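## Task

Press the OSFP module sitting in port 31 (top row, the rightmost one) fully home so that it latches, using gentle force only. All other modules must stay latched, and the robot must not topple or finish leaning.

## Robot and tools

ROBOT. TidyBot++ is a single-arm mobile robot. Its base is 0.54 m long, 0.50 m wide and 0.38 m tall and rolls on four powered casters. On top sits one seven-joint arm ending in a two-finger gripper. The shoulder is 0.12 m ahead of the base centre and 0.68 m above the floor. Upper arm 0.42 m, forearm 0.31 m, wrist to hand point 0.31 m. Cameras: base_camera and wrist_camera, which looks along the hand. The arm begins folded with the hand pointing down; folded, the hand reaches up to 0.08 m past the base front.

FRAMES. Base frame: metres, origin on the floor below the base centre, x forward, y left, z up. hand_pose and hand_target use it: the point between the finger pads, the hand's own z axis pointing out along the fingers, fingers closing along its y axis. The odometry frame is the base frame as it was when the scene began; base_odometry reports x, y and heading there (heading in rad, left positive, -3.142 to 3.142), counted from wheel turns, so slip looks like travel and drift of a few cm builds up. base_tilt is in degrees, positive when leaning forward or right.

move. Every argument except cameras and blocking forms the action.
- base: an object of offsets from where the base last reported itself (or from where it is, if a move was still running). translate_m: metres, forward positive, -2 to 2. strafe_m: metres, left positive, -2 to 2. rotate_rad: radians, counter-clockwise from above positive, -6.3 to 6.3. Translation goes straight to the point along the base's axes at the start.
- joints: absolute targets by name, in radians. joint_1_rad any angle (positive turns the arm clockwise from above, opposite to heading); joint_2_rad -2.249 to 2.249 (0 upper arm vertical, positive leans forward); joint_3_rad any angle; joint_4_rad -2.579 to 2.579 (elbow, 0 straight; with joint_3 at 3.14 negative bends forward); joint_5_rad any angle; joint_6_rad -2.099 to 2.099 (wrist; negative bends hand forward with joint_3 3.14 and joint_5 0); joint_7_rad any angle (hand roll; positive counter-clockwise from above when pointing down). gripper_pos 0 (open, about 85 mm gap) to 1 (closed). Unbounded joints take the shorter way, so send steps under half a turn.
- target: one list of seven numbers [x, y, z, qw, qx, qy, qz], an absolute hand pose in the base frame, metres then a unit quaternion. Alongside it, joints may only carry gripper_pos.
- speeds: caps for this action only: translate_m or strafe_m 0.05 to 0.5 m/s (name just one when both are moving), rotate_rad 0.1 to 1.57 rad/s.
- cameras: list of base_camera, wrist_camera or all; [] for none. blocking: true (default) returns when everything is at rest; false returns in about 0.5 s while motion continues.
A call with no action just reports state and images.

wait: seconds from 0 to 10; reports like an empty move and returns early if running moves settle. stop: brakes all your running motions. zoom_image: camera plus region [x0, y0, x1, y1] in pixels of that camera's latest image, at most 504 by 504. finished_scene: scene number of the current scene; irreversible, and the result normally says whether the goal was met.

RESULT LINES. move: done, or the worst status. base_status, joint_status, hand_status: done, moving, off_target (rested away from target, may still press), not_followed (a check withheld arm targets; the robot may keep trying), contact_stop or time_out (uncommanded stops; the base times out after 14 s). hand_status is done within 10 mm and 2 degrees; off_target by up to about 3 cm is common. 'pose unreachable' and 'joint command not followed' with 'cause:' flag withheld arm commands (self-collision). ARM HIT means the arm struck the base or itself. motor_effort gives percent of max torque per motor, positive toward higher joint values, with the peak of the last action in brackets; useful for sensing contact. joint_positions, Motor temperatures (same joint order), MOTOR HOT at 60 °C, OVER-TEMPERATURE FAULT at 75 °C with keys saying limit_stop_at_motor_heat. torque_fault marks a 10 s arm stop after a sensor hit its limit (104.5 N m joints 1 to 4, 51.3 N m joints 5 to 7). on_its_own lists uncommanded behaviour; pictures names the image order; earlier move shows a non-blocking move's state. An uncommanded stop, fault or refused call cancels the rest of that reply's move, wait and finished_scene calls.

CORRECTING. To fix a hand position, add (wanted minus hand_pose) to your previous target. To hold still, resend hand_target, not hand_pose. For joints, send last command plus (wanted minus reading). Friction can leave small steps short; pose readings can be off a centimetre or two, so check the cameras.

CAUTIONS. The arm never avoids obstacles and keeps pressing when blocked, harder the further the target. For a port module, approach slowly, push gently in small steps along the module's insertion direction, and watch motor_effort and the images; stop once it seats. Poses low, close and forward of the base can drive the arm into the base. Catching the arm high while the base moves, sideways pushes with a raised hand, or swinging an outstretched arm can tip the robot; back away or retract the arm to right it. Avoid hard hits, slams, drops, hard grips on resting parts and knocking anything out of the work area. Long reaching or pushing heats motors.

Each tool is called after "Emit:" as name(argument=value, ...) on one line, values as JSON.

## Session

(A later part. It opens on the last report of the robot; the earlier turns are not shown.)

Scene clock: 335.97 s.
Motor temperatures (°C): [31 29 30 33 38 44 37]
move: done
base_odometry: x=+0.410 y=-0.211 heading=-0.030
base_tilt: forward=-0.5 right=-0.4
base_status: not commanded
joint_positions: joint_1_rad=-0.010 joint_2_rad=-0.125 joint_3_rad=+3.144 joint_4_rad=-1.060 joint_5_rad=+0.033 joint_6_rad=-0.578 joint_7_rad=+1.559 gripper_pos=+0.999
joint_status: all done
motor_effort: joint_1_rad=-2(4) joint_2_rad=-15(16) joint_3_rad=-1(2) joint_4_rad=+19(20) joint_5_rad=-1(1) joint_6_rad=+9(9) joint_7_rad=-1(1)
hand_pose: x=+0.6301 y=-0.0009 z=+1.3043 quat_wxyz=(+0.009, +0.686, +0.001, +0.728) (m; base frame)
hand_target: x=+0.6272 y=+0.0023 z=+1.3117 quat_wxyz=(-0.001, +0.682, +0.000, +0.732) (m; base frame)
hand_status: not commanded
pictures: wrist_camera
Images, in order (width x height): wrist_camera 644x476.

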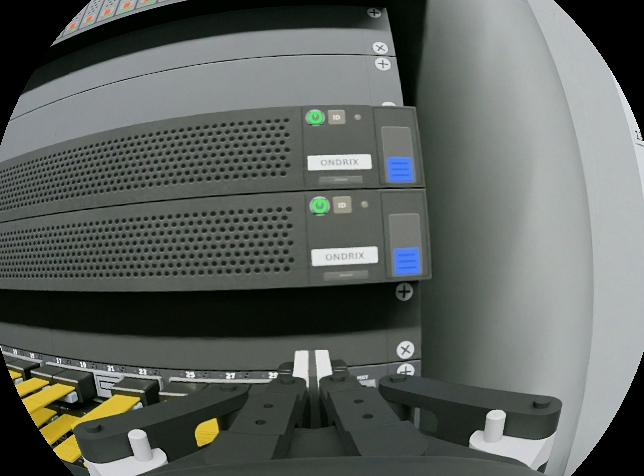

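Emit:
move(base={"translate_m": -0.06}, speeds={"translate_m": 0.2}, cameras=[])

Emit:
move(joints={"joint_1_rad": 0.0, "joint_2_rad": 0.03, "joint_4_rad": -0.45, "joint_6_rad": -1.41, "joint_5_rad": -0.03}, cameras=["wrist_camera"])

Scene clock: 338.00 s.
Motor temperatures (°C): [31 29 30 33 38 44 37]
move: done
base_odometry: x=+0.350 y=-0.209 heading=-0.030
base_tilt: forward=-0.6 right=-0.4
base_status: done
joint_positions: joint_1_rad=-0.010 joint_2_rad=-0.134 joint_3_rad=+3.144 joint_4_rad=-1.054 joint_5_rad=+0.033 joint_6_rad=-0.578 joint_7_rad=+1.559 gripper_pos=+0.999
joint_status: not commanded
motor_effort: joint_1_rad=-1(3) joint_2_rad=-14(19) joint_3_rad=+1(2) joint_4_rad=+19(20) joint_5_rad=+0(1) joint_6_rad=+9(9) joint_7_rad=-1(1)
hand_pose: x=+0.6235 y=-0.0009 z=+1.3122 quat_wxyz=(+0.009, +0.681, +0.001, +0.733) (m; base frame)
hand_target: x=+0.6272 y=+0.0023 z=+1.3117 quat_wxyz=(-0.001, +0.682, +0.000, +0.732) (m; base frame)
hand_status: not commanded
pictures: none
No camera images: "cameras" was empty.

Scene clock: 340.20 s.
Motor temperatures (°C): [31 29 30 33 38 44 37]
move: done
base_odometry: x=+0.350 y=-0.209 heading=-0.030
base_tilt: forward=-0.6 right=-0.4
base_status: not commanded
joint_positions: joint_1_rad=-0.010 joint_2_rad=+0.014 joint_3_rad=+3.144 joint_4_rad=-0.464 joint_5_rad=+0.017 joint_6_rad=-1.370 joint_7_rad=+1.559 gripper_pos=+0.999
joint_status: all done
motor_effort: joint_1_rad=-1(2) joint_2_rad=-14(16) joint_3_rad=+1(1) joint_4_rad=+13(20) joint_5_rad=+0(1) joint_6_rad=+9(10) joint_7_rad=-1(1)
hand_pose: x=+0.5689 y=-0.0005 z=+1.2963 quat_wxyz=(+0.002, +0.798, -0.006, +0.602) (m; base frame)
hand_target: x=+0.5722 y=+0.0113 z=+1.2836 quat_wxyz=(-0.014, +0.810, +0.007, +0.586) (m; base frame)
hand_status: not commanded
pictures: wrist_camera
Images, in order (width x height): wrist_camera 644x476.

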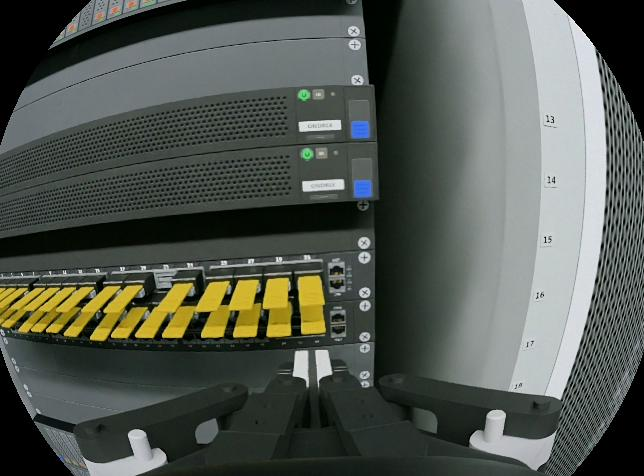

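Emit:
move(base={"translate_m": 0.05}, speeds={"translate_m": 0.1}, cameras=[])

Emit:
wait(seconds=0.4, cameras=["wrist_camera"])

Emit:
zoom_image(camera="wrist_camera", region=[190, 220, 350, 340])

Emit:
zoom_image(camera="wrist_camera", region=[265, 250, 345, 310])

Scene clock: 342.07 s.
Motor temperatures (°C): [31 29 30 33 38 44 37]
move: done
base_odometry: x=+0.400 y=-0.210 heading=-0.030
base_tilt: forward=-0.6 right=-0.4
base_status: done
joint_positions: joint_1_rad=-0.010 joint_2_rad=+0.028 joint_3_rad=+3.144 joint_4_rad=-0.461 joint_5_rad=+0.015 joint_6_rad=-1.374 joint_7_rad=+1.559 gripper_pos=+0.999
joint_status: not commanded
motor_effort: joint_1_rad=+0(2) joint_2_rad=-15(18) joint_3_rad=+1(1) joint_4_rad=+14(16) joint_5_rad=+0(0) joint_6_rad=+8(9) joint_7_rad=-1(1)
hand_pose: x=+0.5763 y=+0.0001 z=+1.2906 quat_wxyz=(+0.001, +0.802, -0.005, +0.597) (m; base frame)
hand_target: x=+0.5722 y=+0.0113 z=+1.2836 quat_wxyz=(-0.014, +0.810, +0.007, +0.586) (m; base frame)
hand_status: not commanded
pictures: none
No camera images: "cameras" was empty.

Scene clock: 342.47 s.
Motor temperatures (°C): [31 29 30 33 38 44 37]
base_odometry: x=+0.400 y=-0.210 heading=-0.030
base_tilt: forward=-0.5 right=-0.4
base_status: done
joint_positions: joint_1_rad=-0.010 joint_2_rad=+0.028 joint_3_rad=+3.144 joint_4_rad=-0.461 joint_5_rad=+0.015 joint_6_rad=-1.374 joint_7_rad=+1.559 gripper_pos=+0.999
joint_status: not commanded
motor_effort: joint_1_rad=-1(2) joint_2_rad=-14(18) joint_3_rad=+1(1) joint_4_rad=+14(16) joint_5_rad=+0(0) joint_6_rad=+8(9) joint_7_rad=-1(1)
hand_pose: x=+0.5763 y=+0.0001 z=+1.2906 quat_wxyz=(+0.001, +0.802, -0.005, +0.597) (m; base frame)
hand_target: x=+0.5722 y=+0.0113 z=+1.2836 quat_wxyz=(-0.014, +0.810, +0.007, +0.586) (m; base frame)
hand_status: not commanded
wait: 0.40 s; at rest by 0.27 s
pictures: wrist_camera
Images, in order (width x height): wrist_camera 644x476.

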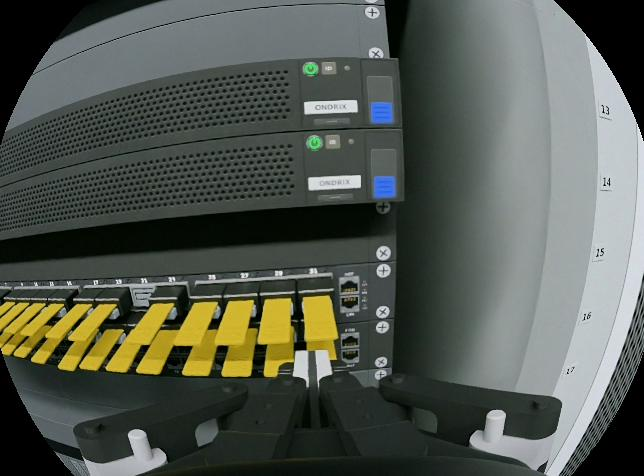

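Scaled by 3.150.

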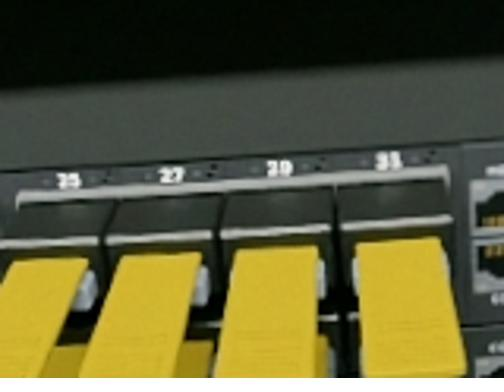

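Scaled by 6.300.

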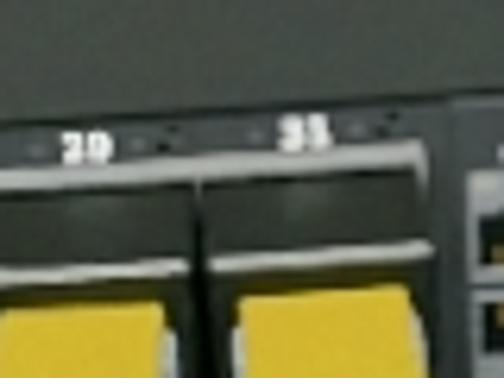

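Emit:
zoom_image(camera="wrist_camera", region=[282, 282, 310, 302])

Emit:
zoom_image(camera="wrist_camera", region=[245, 284, 273, 304])

Emit:
zoom_image(camera="wrist_camera", region=[208, 286, 236, 306])

Scaled by 18.000.

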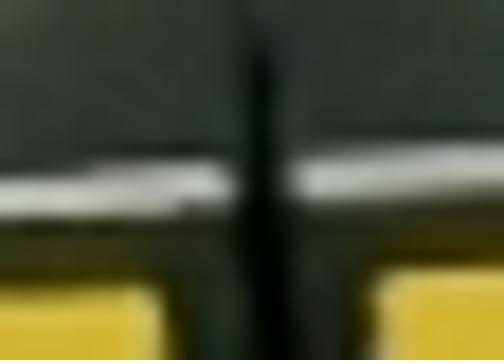

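Scaled by 18.000.

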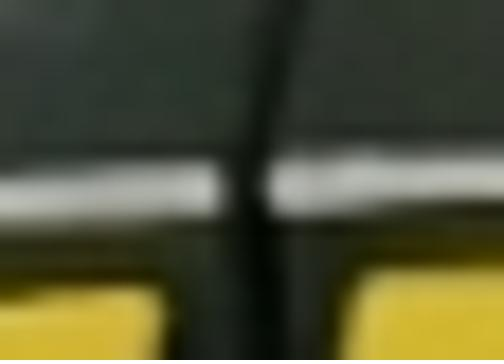

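Scaled by 18.000.

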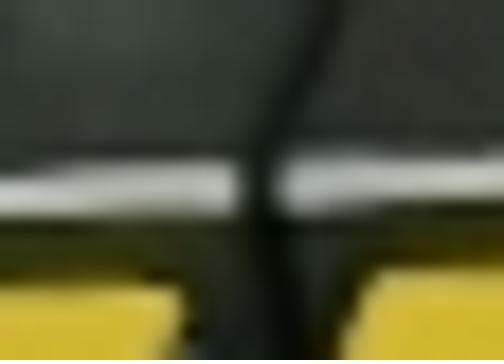

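Emit:
finished_scene(scene=1)

The scene is finished: the task was done.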